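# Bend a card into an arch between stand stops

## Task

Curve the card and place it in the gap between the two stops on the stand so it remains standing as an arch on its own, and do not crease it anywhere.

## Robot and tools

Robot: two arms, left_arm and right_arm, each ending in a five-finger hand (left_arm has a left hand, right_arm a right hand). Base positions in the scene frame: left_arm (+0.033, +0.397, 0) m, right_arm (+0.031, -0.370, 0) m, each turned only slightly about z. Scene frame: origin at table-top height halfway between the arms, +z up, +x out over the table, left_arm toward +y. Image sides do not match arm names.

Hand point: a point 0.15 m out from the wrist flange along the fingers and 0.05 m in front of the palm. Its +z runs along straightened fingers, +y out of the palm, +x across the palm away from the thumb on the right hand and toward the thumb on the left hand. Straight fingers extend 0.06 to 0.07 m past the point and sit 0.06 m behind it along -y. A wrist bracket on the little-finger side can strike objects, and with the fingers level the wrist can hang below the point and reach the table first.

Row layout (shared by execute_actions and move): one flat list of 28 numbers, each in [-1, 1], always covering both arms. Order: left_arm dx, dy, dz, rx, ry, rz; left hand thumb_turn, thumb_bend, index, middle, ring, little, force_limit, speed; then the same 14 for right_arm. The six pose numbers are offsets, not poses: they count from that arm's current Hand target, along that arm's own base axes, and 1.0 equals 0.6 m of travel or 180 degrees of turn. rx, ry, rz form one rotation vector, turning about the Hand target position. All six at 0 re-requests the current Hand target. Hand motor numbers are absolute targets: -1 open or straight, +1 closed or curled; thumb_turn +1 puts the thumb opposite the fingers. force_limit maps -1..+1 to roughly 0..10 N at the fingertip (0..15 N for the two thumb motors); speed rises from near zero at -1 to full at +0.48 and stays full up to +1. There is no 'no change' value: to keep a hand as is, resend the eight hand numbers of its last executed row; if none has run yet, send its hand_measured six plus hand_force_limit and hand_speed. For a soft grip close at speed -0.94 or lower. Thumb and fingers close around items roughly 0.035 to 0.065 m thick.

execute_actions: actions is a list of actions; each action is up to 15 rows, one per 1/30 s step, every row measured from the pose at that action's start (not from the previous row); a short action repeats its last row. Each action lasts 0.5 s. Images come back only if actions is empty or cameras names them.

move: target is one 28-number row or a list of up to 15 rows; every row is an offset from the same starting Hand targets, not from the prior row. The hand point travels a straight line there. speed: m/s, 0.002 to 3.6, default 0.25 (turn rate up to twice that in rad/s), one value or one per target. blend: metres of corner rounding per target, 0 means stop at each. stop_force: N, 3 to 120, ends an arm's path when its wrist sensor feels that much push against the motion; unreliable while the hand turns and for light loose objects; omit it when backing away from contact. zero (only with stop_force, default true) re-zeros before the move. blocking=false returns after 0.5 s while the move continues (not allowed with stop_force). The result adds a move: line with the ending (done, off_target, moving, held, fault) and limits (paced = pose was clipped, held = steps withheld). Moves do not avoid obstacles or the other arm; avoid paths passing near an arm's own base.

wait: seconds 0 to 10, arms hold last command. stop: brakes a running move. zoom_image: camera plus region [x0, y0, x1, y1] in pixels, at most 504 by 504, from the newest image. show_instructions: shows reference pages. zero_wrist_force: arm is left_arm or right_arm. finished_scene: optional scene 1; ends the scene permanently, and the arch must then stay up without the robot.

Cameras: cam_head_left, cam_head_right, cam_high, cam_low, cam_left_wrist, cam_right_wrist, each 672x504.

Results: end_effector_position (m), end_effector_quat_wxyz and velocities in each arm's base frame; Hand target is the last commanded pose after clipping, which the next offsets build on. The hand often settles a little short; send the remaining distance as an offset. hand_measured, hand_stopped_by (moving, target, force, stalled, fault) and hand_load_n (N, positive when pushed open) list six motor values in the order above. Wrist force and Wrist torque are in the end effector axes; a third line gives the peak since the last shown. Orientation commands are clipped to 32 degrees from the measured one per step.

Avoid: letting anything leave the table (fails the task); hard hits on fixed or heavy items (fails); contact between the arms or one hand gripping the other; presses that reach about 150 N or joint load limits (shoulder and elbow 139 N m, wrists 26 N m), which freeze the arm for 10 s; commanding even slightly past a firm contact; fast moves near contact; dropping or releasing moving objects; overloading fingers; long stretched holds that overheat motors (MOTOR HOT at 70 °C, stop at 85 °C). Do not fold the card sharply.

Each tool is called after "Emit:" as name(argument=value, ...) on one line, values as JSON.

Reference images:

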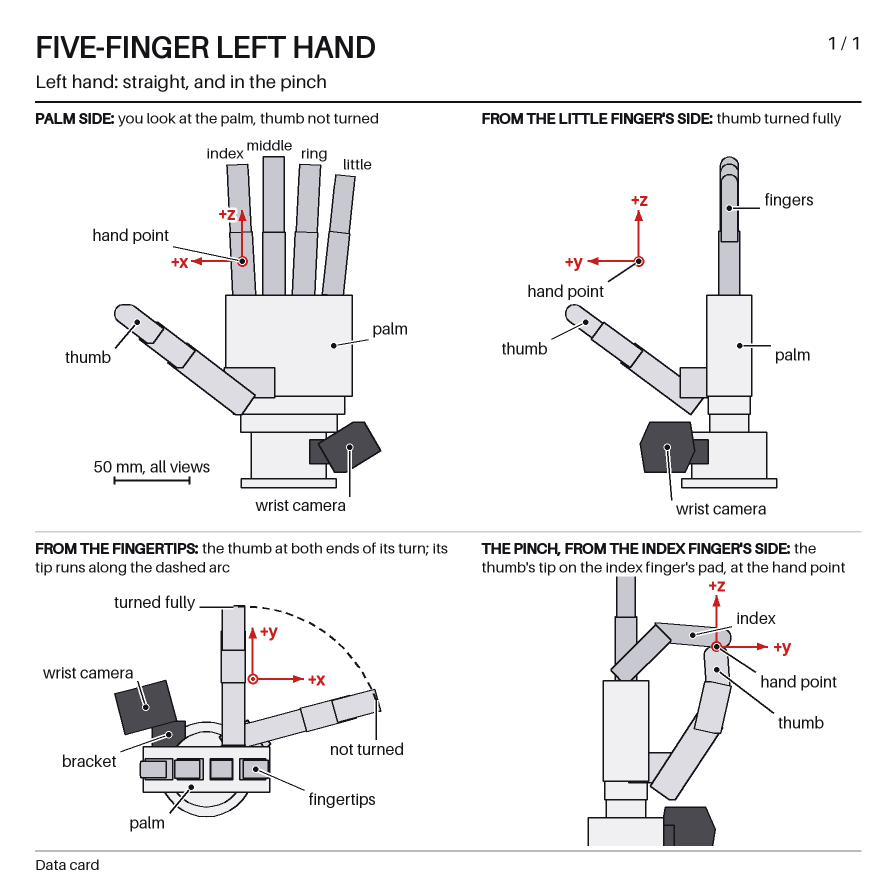

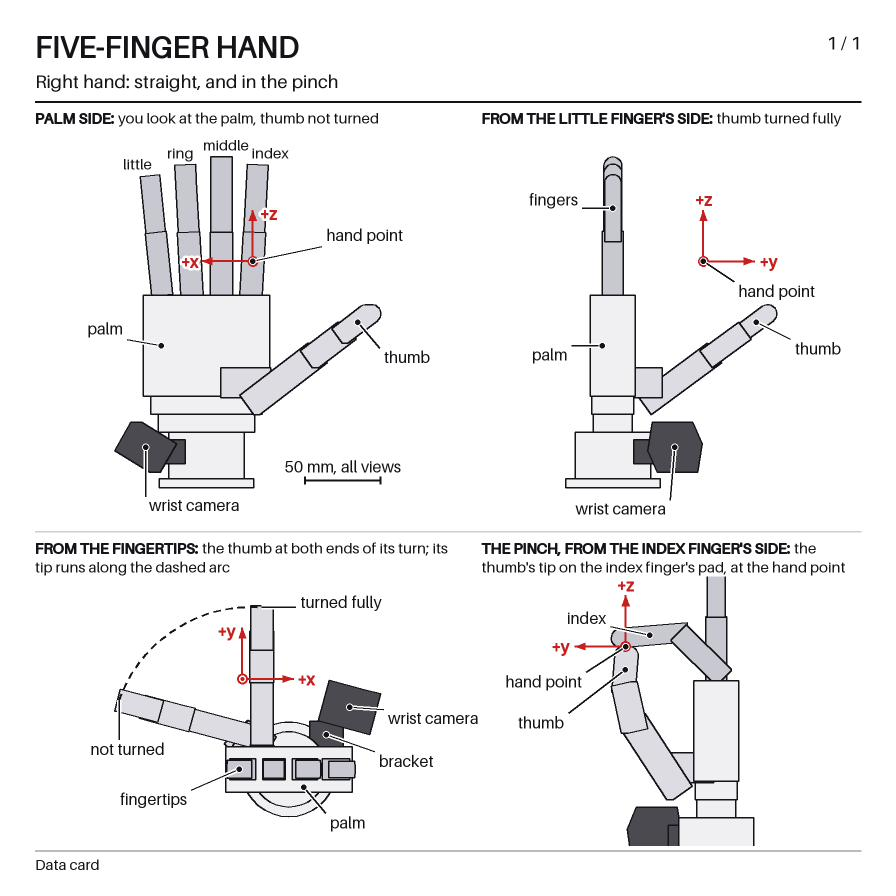

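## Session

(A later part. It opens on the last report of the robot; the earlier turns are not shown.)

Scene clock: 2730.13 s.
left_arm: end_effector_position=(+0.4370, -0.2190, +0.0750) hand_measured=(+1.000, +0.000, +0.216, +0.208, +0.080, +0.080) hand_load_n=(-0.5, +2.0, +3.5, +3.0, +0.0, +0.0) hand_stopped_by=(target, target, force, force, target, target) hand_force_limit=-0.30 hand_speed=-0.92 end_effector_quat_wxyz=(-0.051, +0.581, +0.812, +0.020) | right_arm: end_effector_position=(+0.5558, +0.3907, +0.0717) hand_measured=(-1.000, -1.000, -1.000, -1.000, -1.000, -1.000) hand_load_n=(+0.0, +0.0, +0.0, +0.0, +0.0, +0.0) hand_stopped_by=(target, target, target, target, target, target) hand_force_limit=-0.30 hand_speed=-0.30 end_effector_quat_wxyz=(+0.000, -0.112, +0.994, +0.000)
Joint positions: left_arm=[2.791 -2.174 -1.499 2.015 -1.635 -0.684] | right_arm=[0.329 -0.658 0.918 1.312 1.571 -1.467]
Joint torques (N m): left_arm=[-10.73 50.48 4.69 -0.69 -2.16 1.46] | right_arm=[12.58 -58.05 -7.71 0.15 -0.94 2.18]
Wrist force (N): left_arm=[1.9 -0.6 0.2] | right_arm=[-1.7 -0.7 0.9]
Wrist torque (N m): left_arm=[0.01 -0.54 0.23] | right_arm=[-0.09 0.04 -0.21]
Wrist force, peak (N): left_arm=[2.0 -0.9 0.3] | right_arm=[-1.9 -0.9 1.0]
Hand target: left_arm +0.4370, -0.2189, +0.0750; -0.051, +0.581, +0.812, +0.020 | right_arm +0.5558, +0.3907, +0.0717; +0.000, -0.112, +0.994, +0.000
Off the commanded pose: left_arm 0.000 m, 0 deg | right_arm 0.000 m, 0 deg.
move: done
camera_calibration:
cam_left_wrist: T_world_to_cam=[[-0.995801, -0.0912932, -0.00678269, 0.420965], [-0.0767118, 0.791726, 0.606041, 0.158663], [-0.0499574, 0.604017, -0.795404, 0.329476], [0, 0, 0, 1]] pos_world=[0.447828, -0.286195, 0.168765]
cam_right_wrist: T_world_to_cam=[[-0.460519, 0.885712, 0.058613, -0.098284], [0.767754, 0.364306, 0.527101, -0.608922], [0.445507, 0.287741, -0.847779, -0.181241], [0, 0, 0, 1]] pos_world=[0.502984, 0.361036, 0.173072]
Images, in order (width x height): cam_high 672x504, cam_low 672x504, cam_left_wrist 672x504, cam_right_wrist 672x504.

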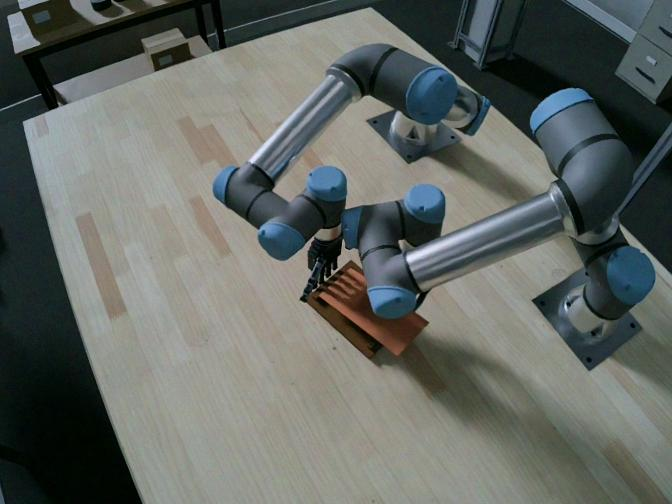

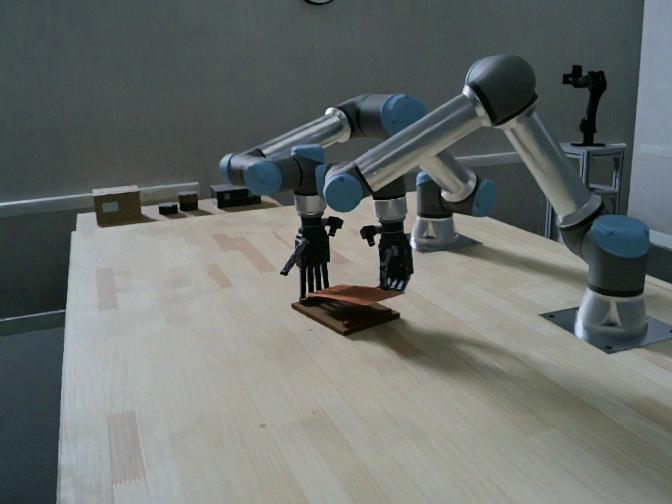

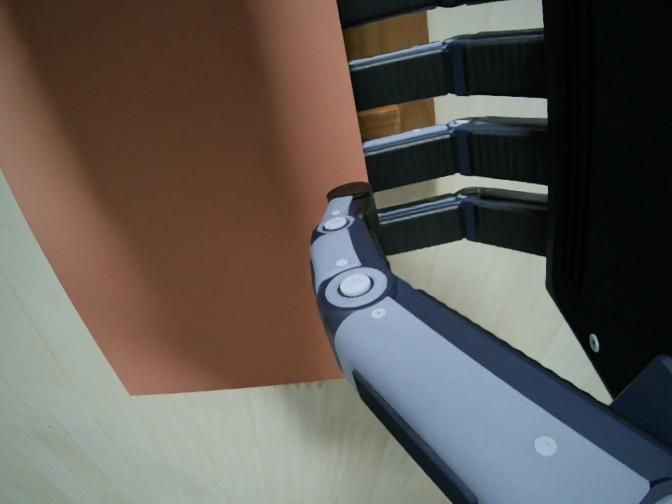

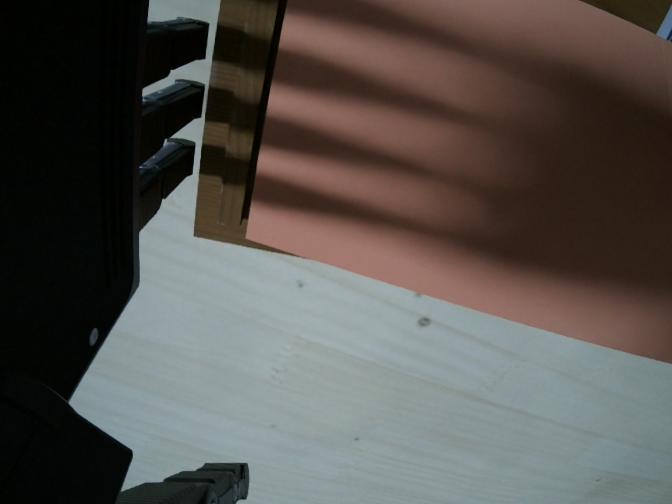

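Emit:
execute_actions(actions=[])

Scene clock: 2758.13 s.
left_arm: end_effector_position=(+0.4370, -0.2189, +0.0750) hand_measured=(+1.000, +0.000, +0.216, +0.208, +0.080, +0.080) hand_load_n=(-0.5, +2.0, +3.5, +3.0, +0.0, +0.0) hand_stopped_by=(target, target, force, force, target, target) hand_force_limit=-0.30 hand_speed=-0.92 end_effector_quat_wxyz=(-0.051, +0.581, +0.812, +0.020) | right_arm: end_effector_position=(+0.5558, +0.3907, +0.0717) hand_measured=(-1.000, -1.000, -1.000, -1.000, -1.000, -1.000) hand_load_n=(+0.0, +0.0, +0.0, +0.0, +0.0, +0.0) hand_stopped_by=(target, target, target, target, target, target) hand_force_limit=-0.30 hand_speed=-0.30 end_effector_quat_wxyz=(+0.000, -0.112, +0.994, +0.000)
Joint positions: left_arm=[2.791 -2.174 -1.499 2.016 -1.636 -0.683] | right_arm=[0.329 -0.658 0.918 1.312 1.571 -1.467]
Joint velocities: within noise
Joint torques (N m): left_arm=[-10.92 50.58 4.22 -0.83 -2.2 1.34] | right_arm=[12.82 -58.2 -8.25 0.36 0.99 1.98]
Wrist force (N): left_arm=[1.7 -0.7 0.6] | right_arm=[-1.4 -0.8 0.9]
Wrist torque (N m): left_arm=[-0.02 -0.51 0.22] | right_arm=[-0.10 0.00 -0.20]
Wrist force, peak (N): left_arm=[1.9 -1.1 0.4] | right_arm=[-1.7 -0.9 1.0]
Hand target: left_arm +0.4370, -0.2189, +0.0750; -0.051, +0.581, +0.812, +0.020 | right_arm +0.5558, +0.3907, +0.0717; +0.000, -0.112, +0.994, +0.000
Off the commanded pose: left_arm 0.000 m, 0 deg | right_arm 0.000 m, 0 deg.
camera_calibration:
cam_left_wrist: T_world_to_cam=[[-0.995811, -0.091175, -0.00694286, 0.421029], [-0.0767154, 0.791735, 0.606029, 0.15867], [-0.0497578, 0.604023, -0.795412, 0.329389], [0, 0, 0, 1]] pos_world=[0.447828, -0.286196, 0.168765]
cam_right_wrist: T_world_to_cam=[[-0.460415, 0.885762, 0.0586826, -0.0983665], [0.767815, 0.364186, 0.527094, -0.608908], [0.445508, 0.287739, -0.847779, -0.181241], [0, 0, 0, 1]] pos_world=[0.502984, 0.361036, 0.173071]

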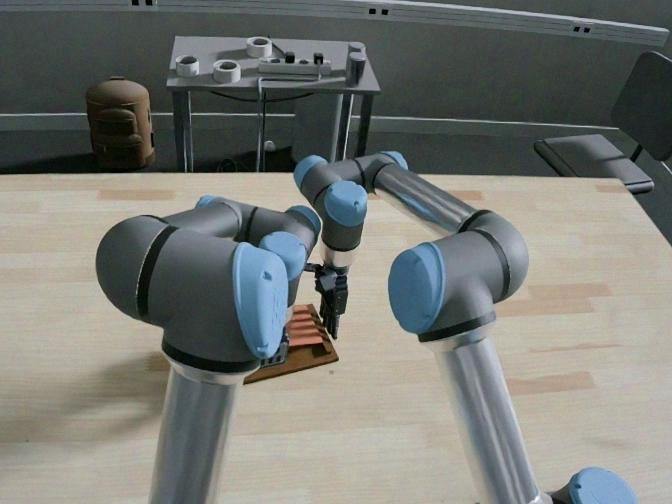

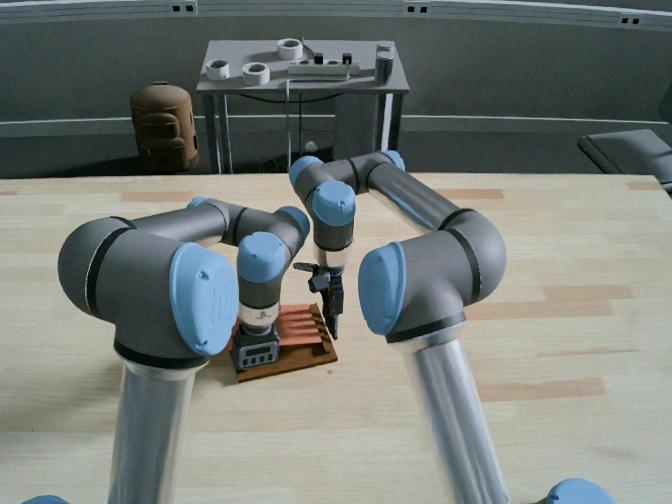

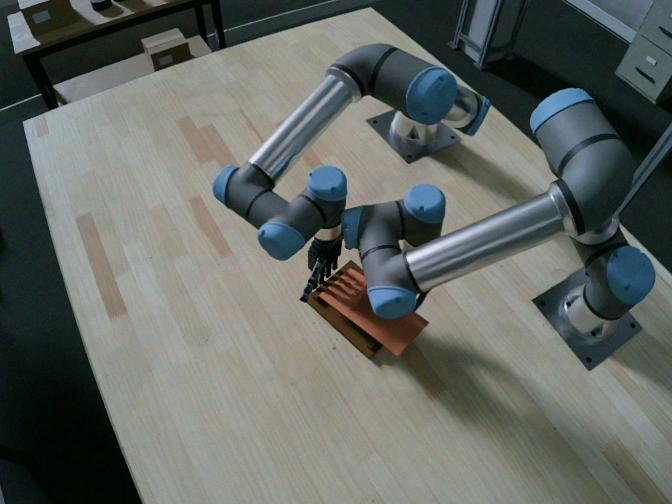

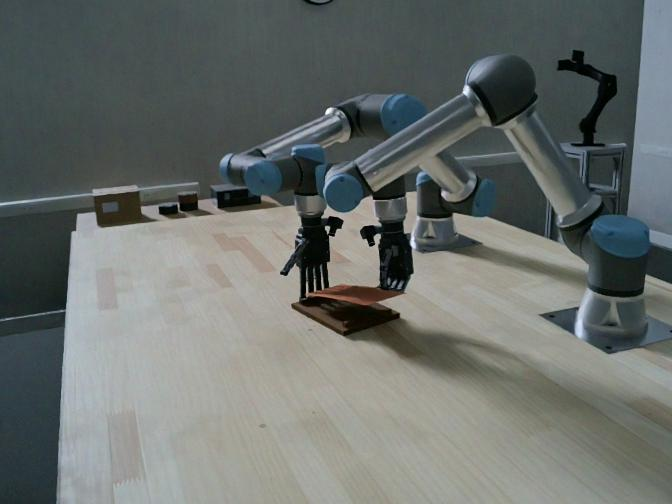

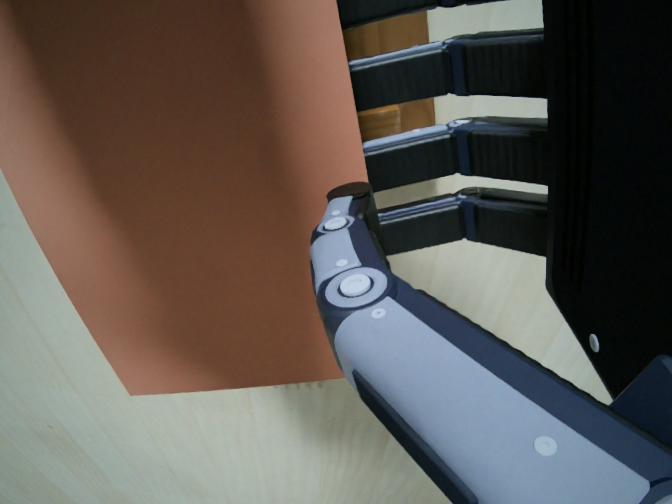

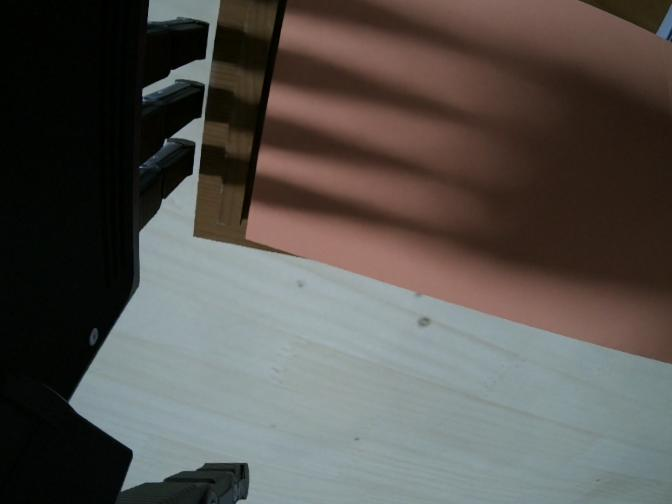

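Emit:
zoom_image(camera="cam_low", region=[270, 230, 430, 350])

Emit:
zoom_image(camera="cam_right_wrist", region=[130, 100, 390, 295])

Emit:
zoom_image(camera="cam_high", region=[290, 240, 450, 360])

Scaled by 3.150.

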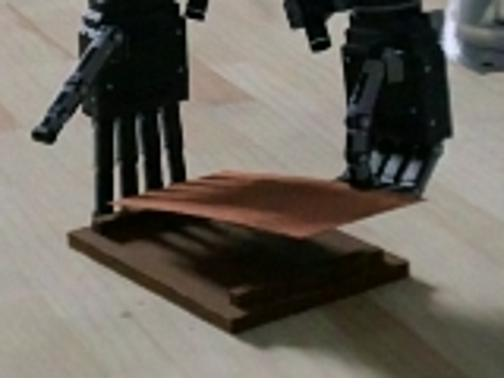

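Scaled by 1.938 from the camera's 672x504 image, which has a finer 960x720 frame.

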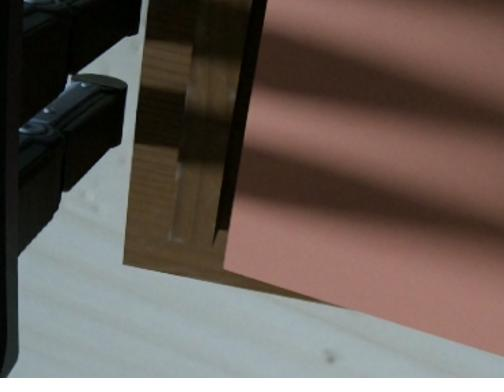

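Scaled by 3.150.

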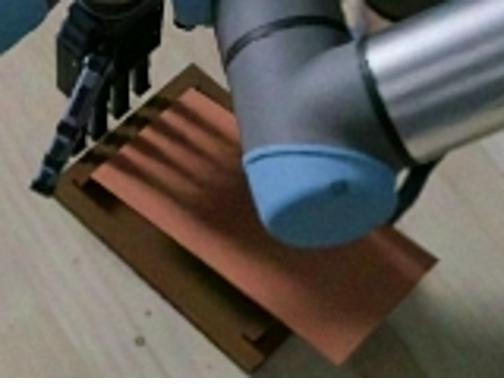

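Emit:
move(target=[-0.00805,-0.00216,0,0,0,-0.00278,1,0,0.5,0.5,0.08,0.08,-0.3,-0.92,-0.00056,0.00244,0,0,0,0,-1,-1,-1,-1,-1,-1,-0.3,-0.3], speed=0.03, cameras=["cam_right_wrist","cam_high"])

Scene clock: 2837.00 s.
left_arm: end_effector_position=(+0.4323, -0.2202, +0.0750) hand_measured=(+1.000, +0.000, +0.216, +0.208, +0.080, +0.080) hand_load_n=(-0.5, +2.5, +3.5, +3.0, +0.0, +0.0) hand_stopped_by=(target, target, force, force, target, target) hand_force_limit=-0.30 hand_speed=-0.92 end_effector_quat_wxyz=(-0.050, +0.584, +0.810, +0.020) | right_arm: end_effector_position=(+0.5554, +0.3921, +0.0717) hand_measured=(-1.000, -1.000, -1.000, -1.000, -1.000, -1.000) hand_load_n=(+0.0, +0.0, +0.0, +0.0, +0.0, +0.0) hand_stopped_by=(target, target, target, target, target, target) hand_force_limit=-0.30 hand_speed=-0.30 end_effector_quat_wxyz=(+0.000, -0.112, +0.994, +0.000)
Joint positions: left_arm=[2.785 -2.166 -1.513 2.021 -1.636 -0.681] | right_arm=[0.332 -0.657 0.915 1.313 1.571 -1.464]
Joint torques (N m): left_arm=[-10.78 50.54 4.18 -0.75 -2.29 1.28] | right_arm=[12.85 -39.71 -27.55 4.73 0.86 2.13]
Wrist force (N): left_arm=[1.6 -0.7 0.4] | right_arm=[-1.5 -0.8 0.8]
Wrist torque (N m): left_arm=[-0.01 -0.51 0.22] | right_arm=[-0.11 0.02 -0.20]
Wrist force, peak (N): left_arm=[1.8 -1.0 0.4] | right_arm=[-1.8 -0.8 1.0]
Hand target: left_arm +0.4322, -0.2202, +0.0750; -0.050, +0.584, +0.810, +0.020 | right_arm +0.5554, +0.3921, +0.0717; +0.000, -0.112, +0.994, +0.000
Off the commanded pose: left_arm 0.000 m, 0 deg | right_arm 0.000 m, 0 deg.
move: done
camera_calibration:
cam_right_wrist: T_world_to_cam=[[-0.460415, 0.885762, 0.0586826, -0.0997447], [0.767815, 0.364186, 0.527094, -0.609187], [0.445508, 0.287739, -0.847779, -0.18151], [0, 0, 0, 1]] pos_world=[0.502684, 0.362436, 0.173071]
Images, in order (width x height): cam_high 672x504, cam_right_wrist 672x504.

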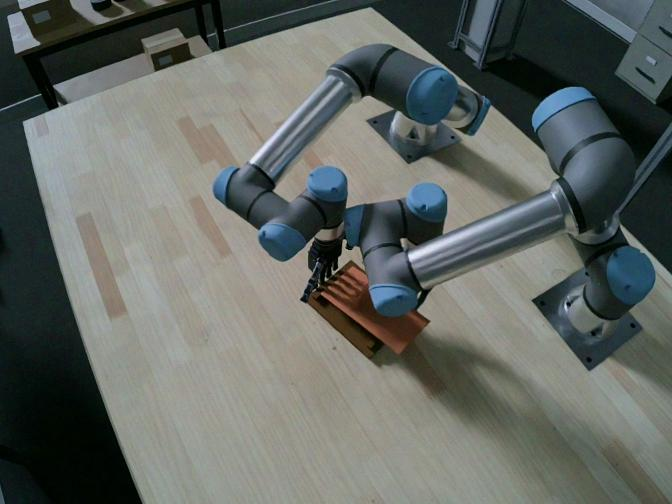

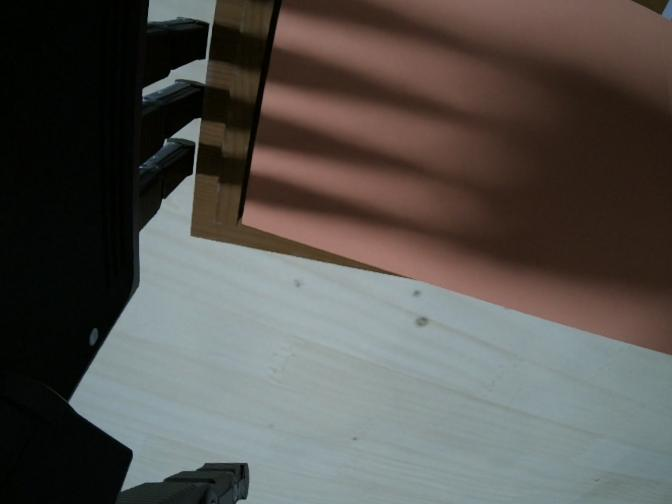

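Emit:
move(target=[-0.0013,0.00483,-0.04667,-0.00537,-0.00144,0,1,0,0.5,0.5,0.08,0.08,-0.3,-0.92,0,0,0,0,0,0,-1,-1,-1,-1,-1,-1,-0.3,-0.3], speed=0.03, cameras=["cam_right_wrist","cam_low","cam_left_wrist"])

Scene clock: 2849.47 s.
left_arm: end_effector_position=(+0.4314, -0.2174, +0.0471) hand_measured=(+1.000, +0.000, +0.216, +0.208, +0.080, +0.080) hand_load_n=(-0.5, +2.0, +3.5, +3.5, +0.0, +0.0) hand_stopped_by=(target, target, force, force, target, target) hand_force_limit=-0.30 hand_speed=-0.92 end_effector_quat_wxyz=(-0.044, +0.585, +0.810, +0.014) | right_arm: end_effector_position=(+0.5554, +0.3921, +0.0717) hand_measured=(-1.000, -1.000, -1.000, -1.000, -1.000, -1.000) hand_load_n=(+0.0, +0.0, +0.0, +0.0, +0.0, +0.0) hand_stopped_by=(target, target, target, target, target, target) hand_force_limit=-0.30 hand_speed=-0.30 end_effector_quat_wxyz=(+0.000, -0.112, +0.994, +0.000)
Joint positions: left_arm=[2.797 -2.188 -1.554 2.095 -1.623 -0.667] | right_arm=[0.332 -0.657 0.915 1.313 1.571 -1.464]
Joint torques (N m): left_arm=[12.04 24.03 3.53 -0.83 1.46 1.33] | right_arm=[12.96 -39.82 -27.25 4.74 0.39 1.95]
Wrist force (N): left_arm=[1.8 -0.4 0.3] | right_arm=[-1.4 -0.6 0.8]
Wrist torque (N m): left_arm=[0.03 -0.53 0.23] | right_arm=[-0.07 0.00 -0.18]
Wrist force, peak (N): left_arm=[2.0 -1.0 0.3] | right_arm=[-1.8 -0.9 1.0]
Hand target: left_arm +0.4314, -0.2173, +0.0470; -0.044, +0.585, +0.810, +0.014 | right_arm +0.5554, +0.3921, +0.0717; +0.000, -0.112, +0.994, +0.000
Off the commanded pose: left_arm 0.000 m, 0 deg | right_arm 0.000 m, 0 deg.
move: done
camera_calibration:
cam_left_wrist: T_world_to_cam=[[-0.996533, -0.0825945, -0.00999523, 0.417714], [-0.0724491, 0.802447, 0.592309, 0.175074], [-0.0409008, 0.59098, -0.805649, 0.299661], [0, 0, 0, 1]] pos_world=[0.441206, -0.28308, 0.141899]
cam_right_wrist: T_world_to_cam=[[-0.460415, 0.885762, 0.0586826, -0.0997447], [0.767815, 0.364186, 0.527094, -0.609187], [0.445508, 0.287739, -0.847779, -0.18151], [0, 0, 0, 1]] pos_world=[0.502684, 0.362436, 0.173071]
Images, in order (width x height): cam_low 672x504, cam_left_wrist 672x504, cam_right_wrist 672x504.

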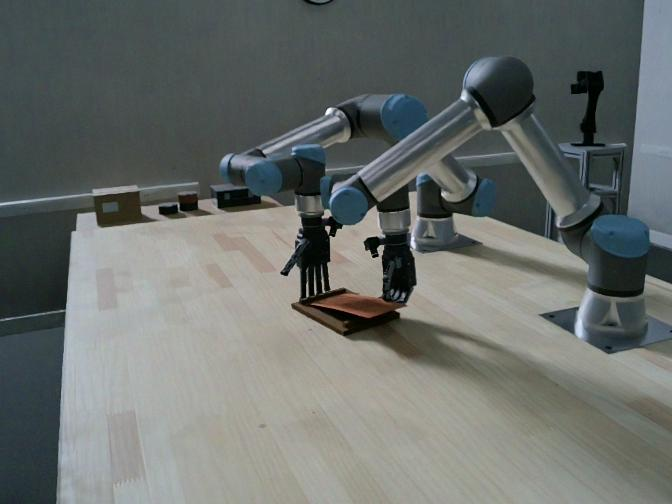

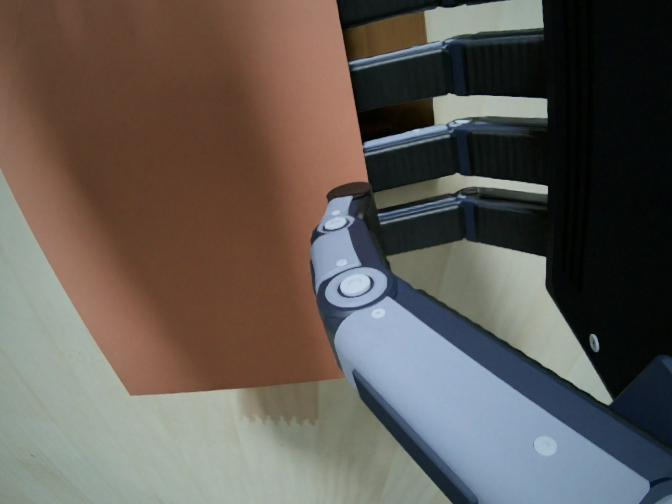

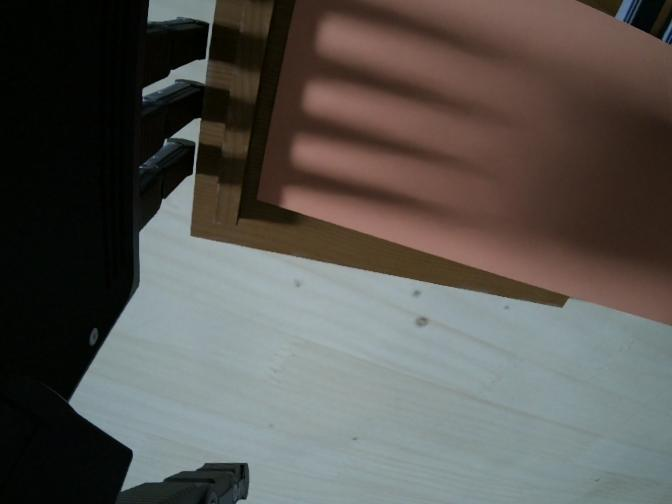

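Emit:
zoom_image(camera="cam_right_wrist", region=[180, 0, 340, 260])

Scaled by 1.938 from the camera's 672x504 image, which has a finer 960x720 frame.

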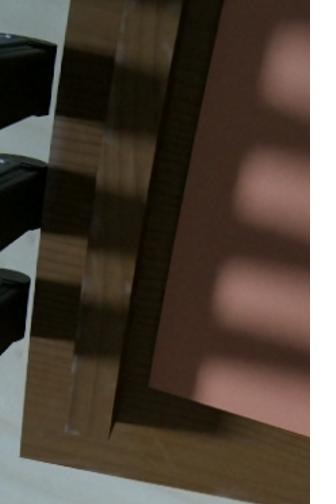

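Emit:
move(target=[0.00216,-0.00805,0,0,0,0,1,0,0.5,0.5,0.08,0.08,-0.3,-0.92,0,0,0,0,0,0,-1,-1,-1,-1,-1,-1,-0.3,-0.3], speed=0.03, cameras=["cam_right_wrist"])

Emit:
zoom_image(camera="cam_right_wrist", region=[180, 0, 340, 260])

Scene clock: 2864.07 s.
left_arm: end_effector_position=(+0.4327, -0.2221, +0.0470) hand_measured=(+1.000, +0.000, +0.216, +0.208, +0.080, +0.080) hand_load_n=(+0.0, +2.0, +3.5, +3.0, +0.0, +0.0) hand_stopped_by=(target, target, force, force, target, target) hand_force_limit=-0.30 hand_speed=-0.92 end_effector_quat_wxyz=(-0.044, +0.585, +0.810, +0.014) | right_arm: end_effector_position=(+0.5554, +0.3921, +0.0717) hand_measured=(-1.000, -1.000, -1.000, -1.000, -1.000, -1.000) hand_load_n=(+0.0, +0.0, +0.0, +0.0, +0.0, +0.0) hand_stopped_by=(target, target, target, target, target, target) hand_force_limit=-0.30 hand_speed=-0.30 end_effector_quat_wxyz=(+0.000, -0.112, +0.994, +0.000)
Joint positions: left_arm=[2.789 -2.196 -1.541 2.089 -1.622 -0.675] | right_arm=[0.332 -0.657 0.915 1.313 1.571 -1.464]
Joint torques (N m): left_arm=[-10.92 24.26 27.2 -4.05 1.47 -1.3] | right_arm=[12.7 -39.87 -27.44 4.75 0.06 1.99]
Wrist force (N): left_arm=[1.8 -0.6 0.4] | right_arm=[-1.6 -1.0 1.1]
Wrist torque (N m): left_arm=[0.01 -0.51 0.35] | right_arm=[-0.14 0.02 -0.21]
Wrist force, peak (N): left_arm=[2.1 -0.3 0.3] | right_arm=[-1.6 -0.7 1.2]
Hand target: left_arm +0.4327, -0.2222, +0.0470; -0.044, +0.585, +0.810, +0.014 | right_arm +0.5554, +0.3921, +0.0717; +0.000, -0.112, +0.994, +0.000
Off the commanded pose: left_arm 0.000 m, 0 deg | right_arm 0.000 m, 0 deg.
move: done
camera_calibration:
cam_right_wrist: T_world_to_cam=[[-0.460415, 0.885762, 0.0586826, -0.0997447], [0.767815, 0.364186, 0.527094, -0.609187], [0.445508, 0.287739, -0.847779, -0.18151], [0, 0, 0, 1]] pos_world=[0.502684, 0.362436, 0.173071]
Images, in order (width x height): cam_right_wrist 672x504.

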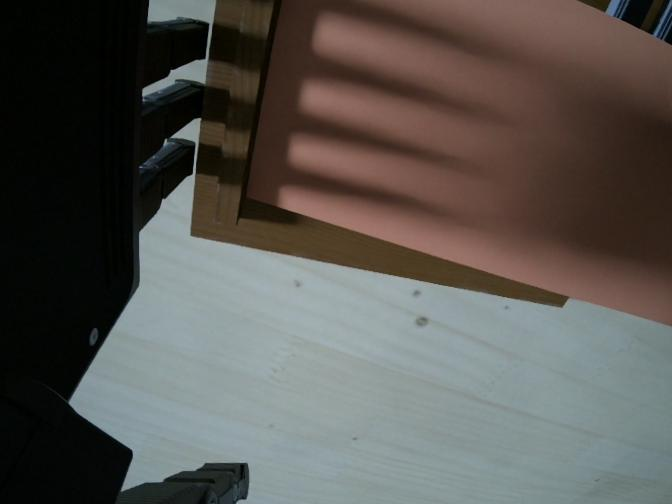

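Scaled by 1.938 from the camera's 672x504 image, which has a finer 960x720 frame.

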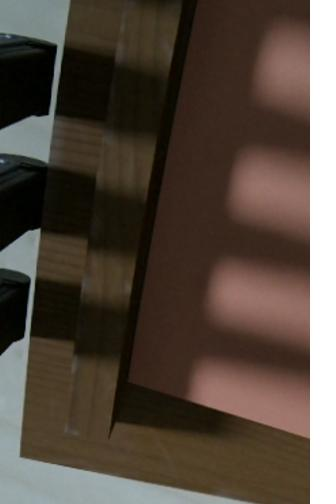

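Emit:
move(target=[0.00259,-0.00966,0,0,0,0,1,0,0.5,0.5,0.08,0.08,-0.3,-0.92,0,0,0,0,0,0,-1,-1,-1,-1,-1,-1,-0.3,-0.3], speed=0.02, cameras=["cam_right_wrist","cam_low"])

Emit:
zoom_image(camera="cam_right_wrist", region=[130, 0, 350, 260])

Emit:
zoom_image(camera="cam_low", region=[270, 230, 430, 350])

Scene clock: 2875.57 s.
left_arm: end_effector_position=(+0.4331, -0.2237, +0.0469) hand_measured=(+1.000, +0.000, +0.216, +0.208, +0.080, +0.080) hand_load_n=(-0.5, +2.0, +3.5, +3.0, +0.0, +0.0) hand_stopped_by=(target, target, force, force, target, target) hand_force_limit=-0.30 hand_speed=-0.92 end_effector_quat_wxyz=(-0.044, +0.585, +0.810, +0.014) | right_arm: end_effector_position=(+0.5554, +0.3921, +0.0717) hand_measured=(-1.000, -1.000, -1.000, -1.000, -1.000, -1.000) hand_load_n=(+0.0, +0.0, +0.0, +0.0, +0.0, +0.0) hand_stopped_by=(target, target, target, target, target, target) hand_force_limit=-0.30 hand_speed=-0.30 end_effector_quat_wxyz=(+0.000, -0.112, +0.994, +0.000)
Joint positions: left_arm=[2.786 -2.198 -1.536 2.087 -1.622 -0.678] | right_arm=[0.332 -0.657 0.915 1.313 1.571 -1.464]
Joint torques (N m): left_arm=[11.51 50.47 4.09 -0.72 0.61 1.46] | right_arm=[12.33 -39.84 -27.1 4.77 -0.22 2.04]
Wrist force (N): left_arm=[2.0 -0.8 0.6] | right_arm=[-1.6 -0.7 1.0]
Wrist torque (N m): left_arm=[-0.03 -0.45 0.25] | right_arm=[-0.10 0.04 -0.21]
Wrist force, peak (N): left_arm=[2.8 -0.9 0.4] | right_arm=[-1.8 -0.8 1.1]
Hand target: left_arm +0.4331, -0.2235, +0.0470; -0.044, +0.585, +0.810, +0.014 (not the last commanded pose) | right_arm +0.5554, +0.3921, +0.0717; +0.000, -0.112, +0.994, +0.000
Off the commanded pose: left_arm 0.004 m, 0 deg | right_arm 0.000 m, 0 deg.
move: held (left_arm; a check stopped the path); limits=held
pose unreachable (left arm): on one or more control steps of this call, first in action 0 (counted from 0), this arm could not follow its commanded pose, so it was not sent that pose on those steps. It may still have moved: this result reports where it is.
cause: moving toward the commanded pose would bring a part of the arm too close to another arm (a part of this arm just beyond joint 4 (wrist 1) and a part of the right arm just beyond its joint 5 (wrist 2), at the place that arm is still heading or pushing toward).
camera_calibration:
cam_right_wrist: T_world_to_cam=[[-0.460415, 0.885762, 0.0586826, -0.0997447], [0.767815, 0.364186, 0.527094, -0.609187], [0.445508, 0.287739, -0.847779, -0.18151], [0, 0, 0, 1]] pos_world=[0.502684, 0.362436, 0.173071]
Images, in order (width x height): cam_low 672x504, cam_right_wrist 672x504.

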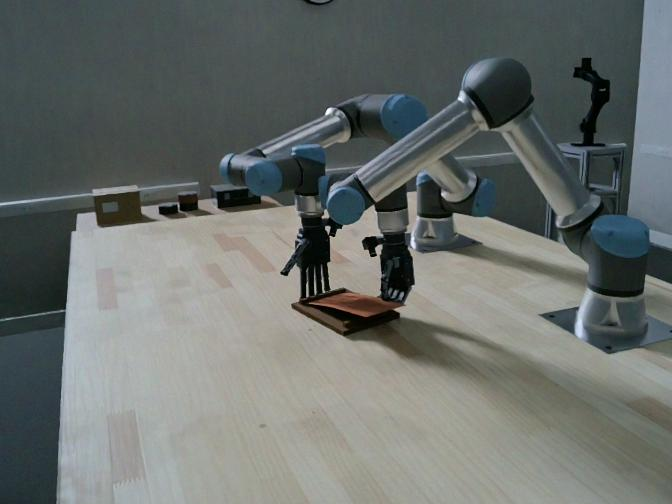

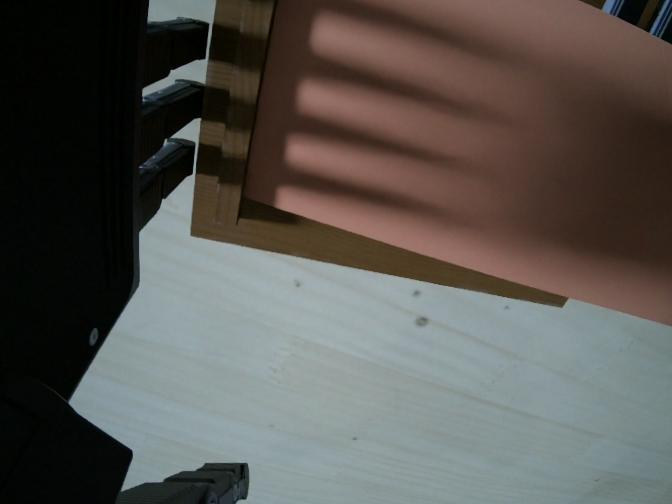

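Scaled by 1.938 from the camera's 672x504 image, which has a finer 960x720 frame.

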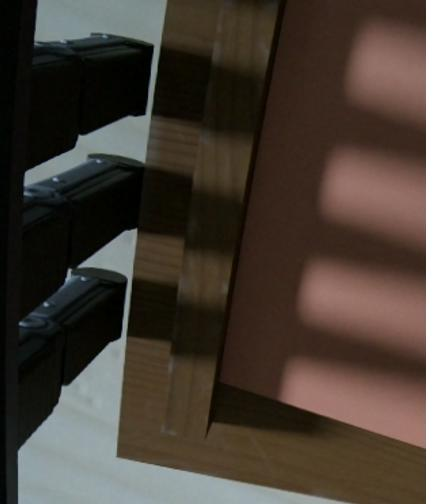

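Scaled by 3.150.

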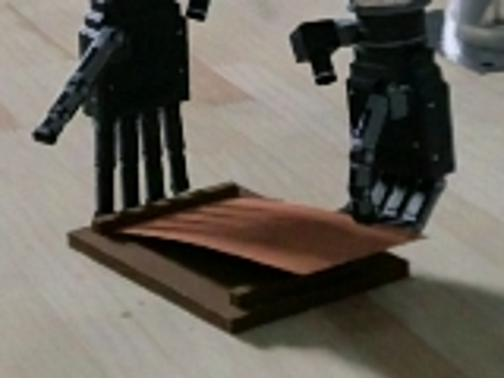

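Emit:
move(target=[[0,0,0,0,0,0,1,0,0.5,0.5,0.08,0.08,-0.3,-0.92,0.00112,-0.00488,0.005,0,0,0,-1,-1,-1,-1,-1,-1,-0.3,-0.3],[0,0,0,0,0,0,1,0,0.5,0.5,0.08,0.08,-0.3,-0.92,0.00588,-0.02568,0.02067,0.05417,0.01239,0,-1,-1,-1,-1,-1,-1,-0.3,-0.3],[0,0,0,0,0,0,1,0,0.5,0.5,0.08,0.08,-0.3,-0.92,0.00532,-0.02324,0.01567,0.05417,0.01239,0,-1,-1,-1,-1,-1,-1,-0.3,-0.3]], speed=0.03, cameras=["cam_right_wrist","cam_left_wrist"])

Scene clock: 2908.17 s.
left_arm: end_effector_position=(+0.4331, -0.2235, +0.0470) hand_measured=(+1.000, +0.000, +0.216, +0.208, +0.080, +0.080) hand_load_n=(-0.5, +2.0, +3.0, +3.0, +0.0, +0.0) hand_stopped_by=(target, target, force, force, target, target) hand_force_limit=-0.30 hand_speed=-0.92 end_effector_quat_wxyz=(-0.044, +0.585, +0.810, +0.014) | right_arm: end_effector_position=(+0.5587, +0.3781, +0.0812) hand_measured=(-1.000, -1.000, -1.000, -1.000, -1.000, -1.000) hand_load_n=(+0.0, +0.0, +0.0, +0.0, +0.0, +0.0) hand_stopped_by=(target, target, target, target, target, target) hand_force_limit=-0.30 hand_speed=-0.30 end_effector_quat_wxyz=(-0.010, -0.112, +0.990, +0.086)
Joint positions: left_arm=[2.786 -2.198 -1.537 2.087 -1.622 -0.678] | right_arm=[0.238 -0.697 1.003 1.263 1.397 -1.557]
Joint torques (N m): left_arm=[11.22 50.89 3.85 -0.83 -1.57 1.37] | right_arm=[12.7 -37.7 -7.3 -0.27 -1.31 2.24]
Wrist force (N): left_arm=[2.3 -0.7 0.5] | right_arm=[-1.8 -0.9 1.1]
Wrist torque (N m): left_arm=[0.00 -0.53 0.25] | right_arm=[-0.09 0.05 -0.30]
Wrist force, peak (N): left_arm=[2.4 -0.9 0.3] | right_arm=[-2.0 -1.0 1.2]
Hand target: left_arm +0.4331, -0.2235, +0.0470; -0.044, +0.585, +0.810, +0.014 | right_arm +0.5586, +0.3782, +0.0811; -0.010, -0.112, +0.990, +0.086
Off the commanded pose: left_arm 0.000 m, 0 deg | right_arm 0.000 m, 0 deg.
move: done
camera_calibration:
cam_left_wrist: T_world_to_cam=[[-0.996537, -0.0825367, -0.0100764, 0.418925], [-0.0724508, 0.802451, 0.592303, 0.180175], [-0.0408009, 0.590982, -0.805652, 0.303352], [0, 0, 0, 1]] pos_world=[0.442906, -0.28928, 0.141899]
cam_right_wrist: T_world_to_cam=[[-0.4548, 0.861564, 0.225533, -0.0939683], [0.788837, 0.272157, 0.551059, -0.590488], [0.413392, 0.42853, -0.803411, -0.209813], [0, 0, 0, 1]] pos_world=[0.509797, 0.331577, 0.17802]
Images, in order (width x height): cam_left_wrist 672x504, cam_right_wrist 672x504.

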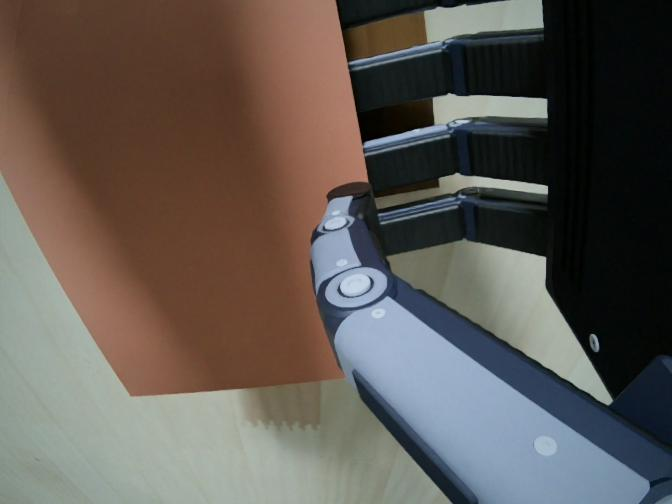

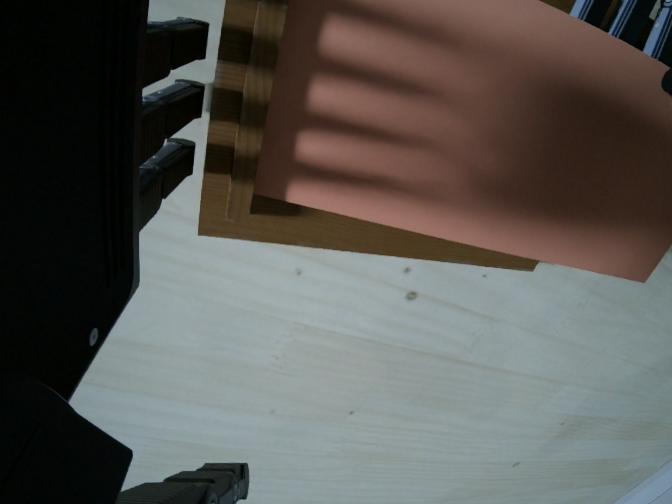

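Emit:
zoom_image(camera="cam_right_wrist", region=[130, 0, 350, 260])

Scaled by 1.938 from the camera's 672x504 image, which has a finer 960x720 frame.

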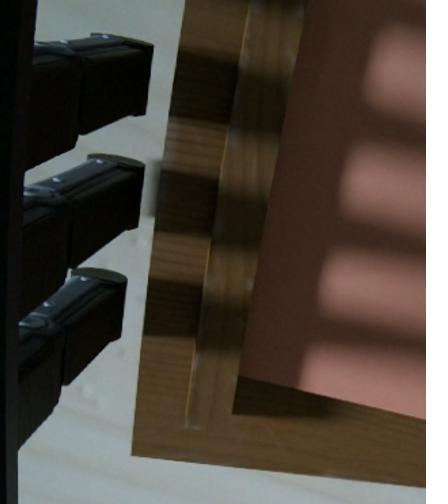

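Emit:
move(target=[0,0,0,0,0,0,1,0,0.5,0.5,0.08,0.08,-0.3,-0.92,-0.0013,0.0057,0,0,0,0,-1,-1,-1,-1,-1,-1,-0.3,-0.3], speed=0.02, cameras=["cam_right_wrist"])

Emit:
zoom_image(camera="cam_right_wrist", region=[130, 0, 350, 260])

Scene clock: 2922.27 s.
left_arm: end_effector_position=(+0.4331, -0.2235, +0.0470) hand_measured=(+1.000, +0.000, +0.216, +0.208, +0.080, +0.080) hand_load_n=(-0.5, +2.0, +3.5, +3.0, +0.0, +0.0) hand_stopped_by=(target, target, force, force, target, target) hand_force_limit=-0.30 hand_speed=-0.92 end_effector_quat_wxyz=(-0.044, +0.585, +0.810, +0.014) | right_arm: end_effector_position=(+0.5579, +0.3815, +0.0811) hand_measured=(-1.000, -1.000, -1.000, -1.000, -1.000, -1.000) hand_load_n=(+0.0, +0.0, +0.0, +0.5, +0.0, +0.0) hand_stopped_by=(target, target, target, target, target, target) hand_force_limit=-0.30 hand_speed=-0.30 end_effector_quat_wxyz=(-0.010, -0.112, +0.990, +0.086)
Joint positions: left_arm=[2.786 -2.198 -1.537 2.087 -1.622 -0.678] | right_arm=[0.244 -0.695 0.999 1.264 1.397 -1.552]
Joint torques (N m): left_arm=[11.31 50.17 3.25 -0.75 -1.15 1.31] | right_arm=[14.91 -38.76 -27.93 4.97 -1.07 2.25]
Wrist force (N): left_arm=[2.2 -0.7 0.3] | right_arm=[-1.9 -2.2 0.9]
Wrist torque (N m): left_arm=[0.02 -0.51 0.23] | right_arm=[-0.04 0.05 -0.33]
Wrist force, peak (N): left_arm=[2.4 -0.6 0.5] | right_arm=[-2.0 -2.3 0.9]
Hand target: left_arm +0.4331, -0.2235, +0.0470; -0.044, +0.585, +0.810, +0.014 | right_arm +0.5579, +0.3816, +0.0811; -0.010, -0.112, +0.990, +0.086
Off the commanded pose: left_arm 0.000 m, 0 deg | right_arm 0.000 m, 0 deg.
move: done
camera_calibration:
cam_right_wrist: T_world_to_cam=[[-0.454886, 0.861521, 0.225523, -0.0971787], [0.788832, 0.272265, 0.551014, -0.590752], [0.413308, 0.428549, -0.803444, -0.210977], [0, 0, 0, 1]] pos_world=[0.508997, 0.334977, 0.17792]
Images, in order (width x height): cam_right_wrist 672x504.

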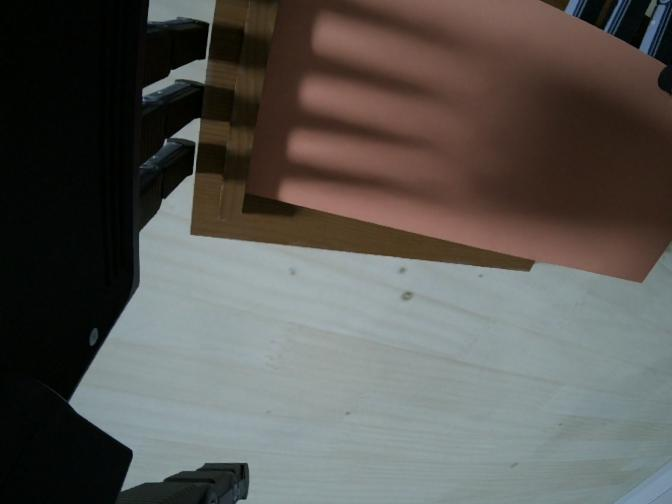

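Scaled by 1.938 from the camera's 672x504 image, which has a finer 960x720 frame.

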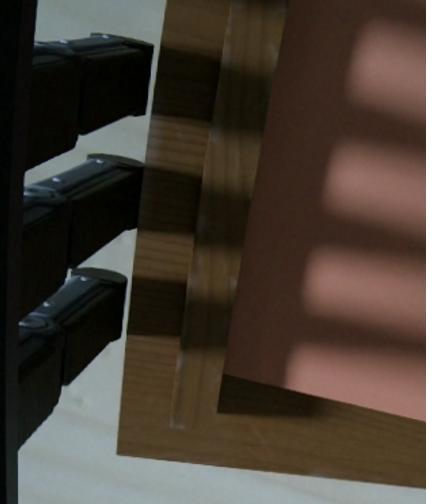

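Emit:
move(target=[0.00194,-0.00725,0,0,0,0,1,0,0.5,0.5,0.08,0.08,-0.3,-0.92,0,0,0,0,0,0,-1,-1,-1,-1,-1,-1,-0.3,-0.3], speed=0.02, cameras=["cam_right_wrist","cam_low","cam_left_wrist"])

Emit:
zoom_image(camera="cam_right_wrist", region=[130, 0, 350, 260])

Emit:
zoom_image(camera="cam_low", region=[270, 230, 430, 350])

Scene clock: 2960.93 s.
left_arm: end_effector_position=(+0.4342, -0.2278, +0.0470) hand_measured=(+1.000, +0.000, +0.216, +0.208, +0.080, +0.080) hand_load_n=(+0.0, +2.0, +4.0, +2.5, +0.0, +0.0) hand_stopped_by=(target, target, force, force, target, target) hand_force_limit=-0.30 hand_speed=-0.92 end_effector_quat_wxyz=(-0.044, +0.585, +0.810, +0.014) | right_arm: end_effector_position=(+0.5579, +0.3816, +0.0811) hand_measured=(-1.000, -1.000, -1.000, -1.000, -1.000, -1.000) hand_load_n=(+0.0, +0.0, +0.0, +0.0, +0.0, +0.0) hand_stopped_by=(target, target, target, target, target, target) hand_force_limit=-0.30 hand_speed=-0.30 end_effector_quat_wxyz=(-0.010, -0.112, +0.990, +0.086)
Joint positions: left_arm=[2.779 -2.205 -1.524 2.081 -1.621 -0.685] | right_arm=[0.244 -0.695 0.999 1.264 1.397 -1.551]
Joint torques (N m): left_arm=[-10.96 25.08 27.65 -3.75 1.8 -1.14] | right_arm=[13.58 -38.77 -27.61 4.79 0.56 2.06]
Wrist force (N): left_arm=[3.0 -0.8 0.4] | right_arm=[-2.1 -2.2 0.7]
Wrist torque (N m): left_arm=[-0.02 -0.50 0.31] | right_arm=[-0.01 0.06 -0.34]
Wrist force, peak (N): left_arm=[3.4 -1.0 0.3] | right_arm=[-2.0 -2.7 0.7]
Hand target: left_arm +0.4343, -0.2279, +0.0470; -0.044, +0.585, +0.810, +0.014 | right_arm +0.5579, +0.3816, +0.0811; -0.010, -0.112, +0.990, +0.086
Off the commanded pose: left_arm 0.000 m, 0 deg | right_arm 0.000 m, 0 deg.
move: done
camera_calibration:
cam_left_wrist: T_world_to_cam=[[-0.996537, -0.0825367, -0.0100764, 0.419667], [-0.0724508, 0.802451, 0.592303, 0.183705], [-0.0408009, 0.590982, -0.805652, 0.305938], [0, 0, 0, 1]] pos_world=[0.444006, -0.29358, 0.141899]
cam_right_wrist: T_world_to_cam=[[-0.454886, 0.861521, 0.225523, -0.0973103], [0.788832, 0.272265, 0.551014, -0.5907], [0.413308, 0.428549, -0.803444, -0.210979], [0, 0, 0, 1]] pos_world=[0.508897, 0.335077, 0.17792]
Images, in order (width x height): cam_low 672x504, cam_left_wrist 672x504, cam_right_wrist 672x504.

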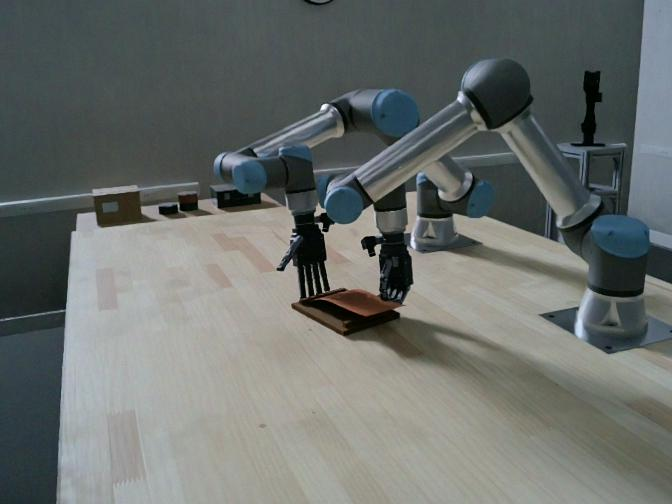

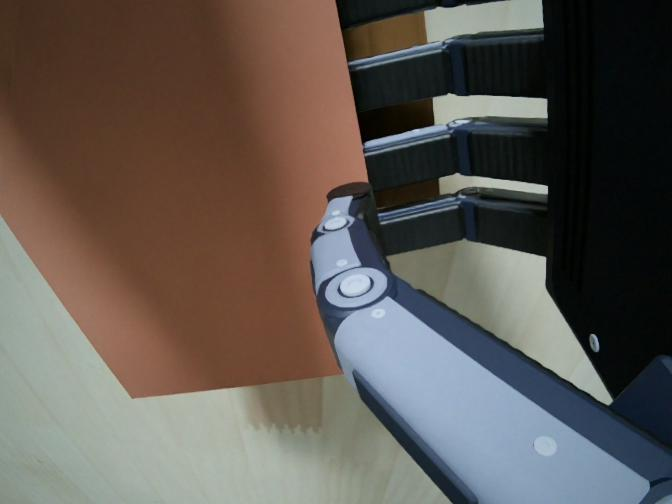

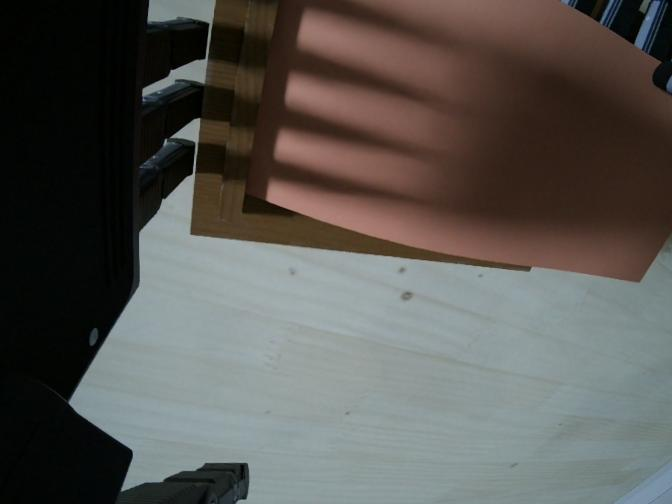

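Scaled by 1.938 from the camera's 672x504 image, which has a finer 960x720 frame.

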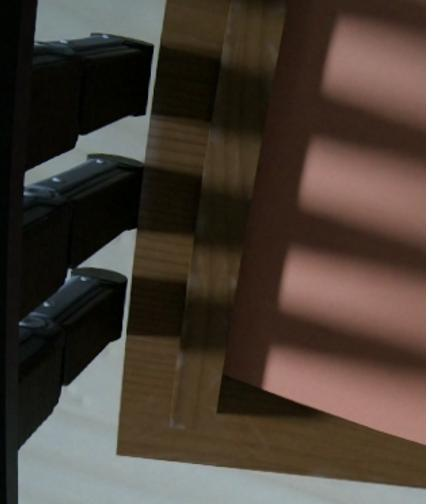

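Scaled by 3.150.

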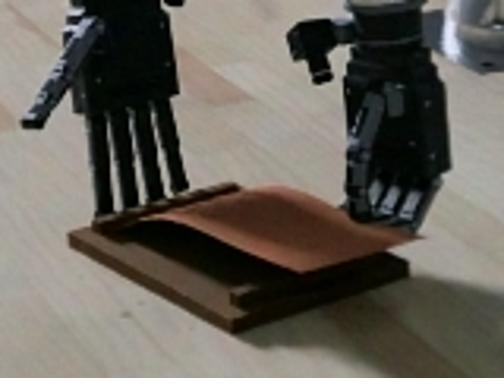

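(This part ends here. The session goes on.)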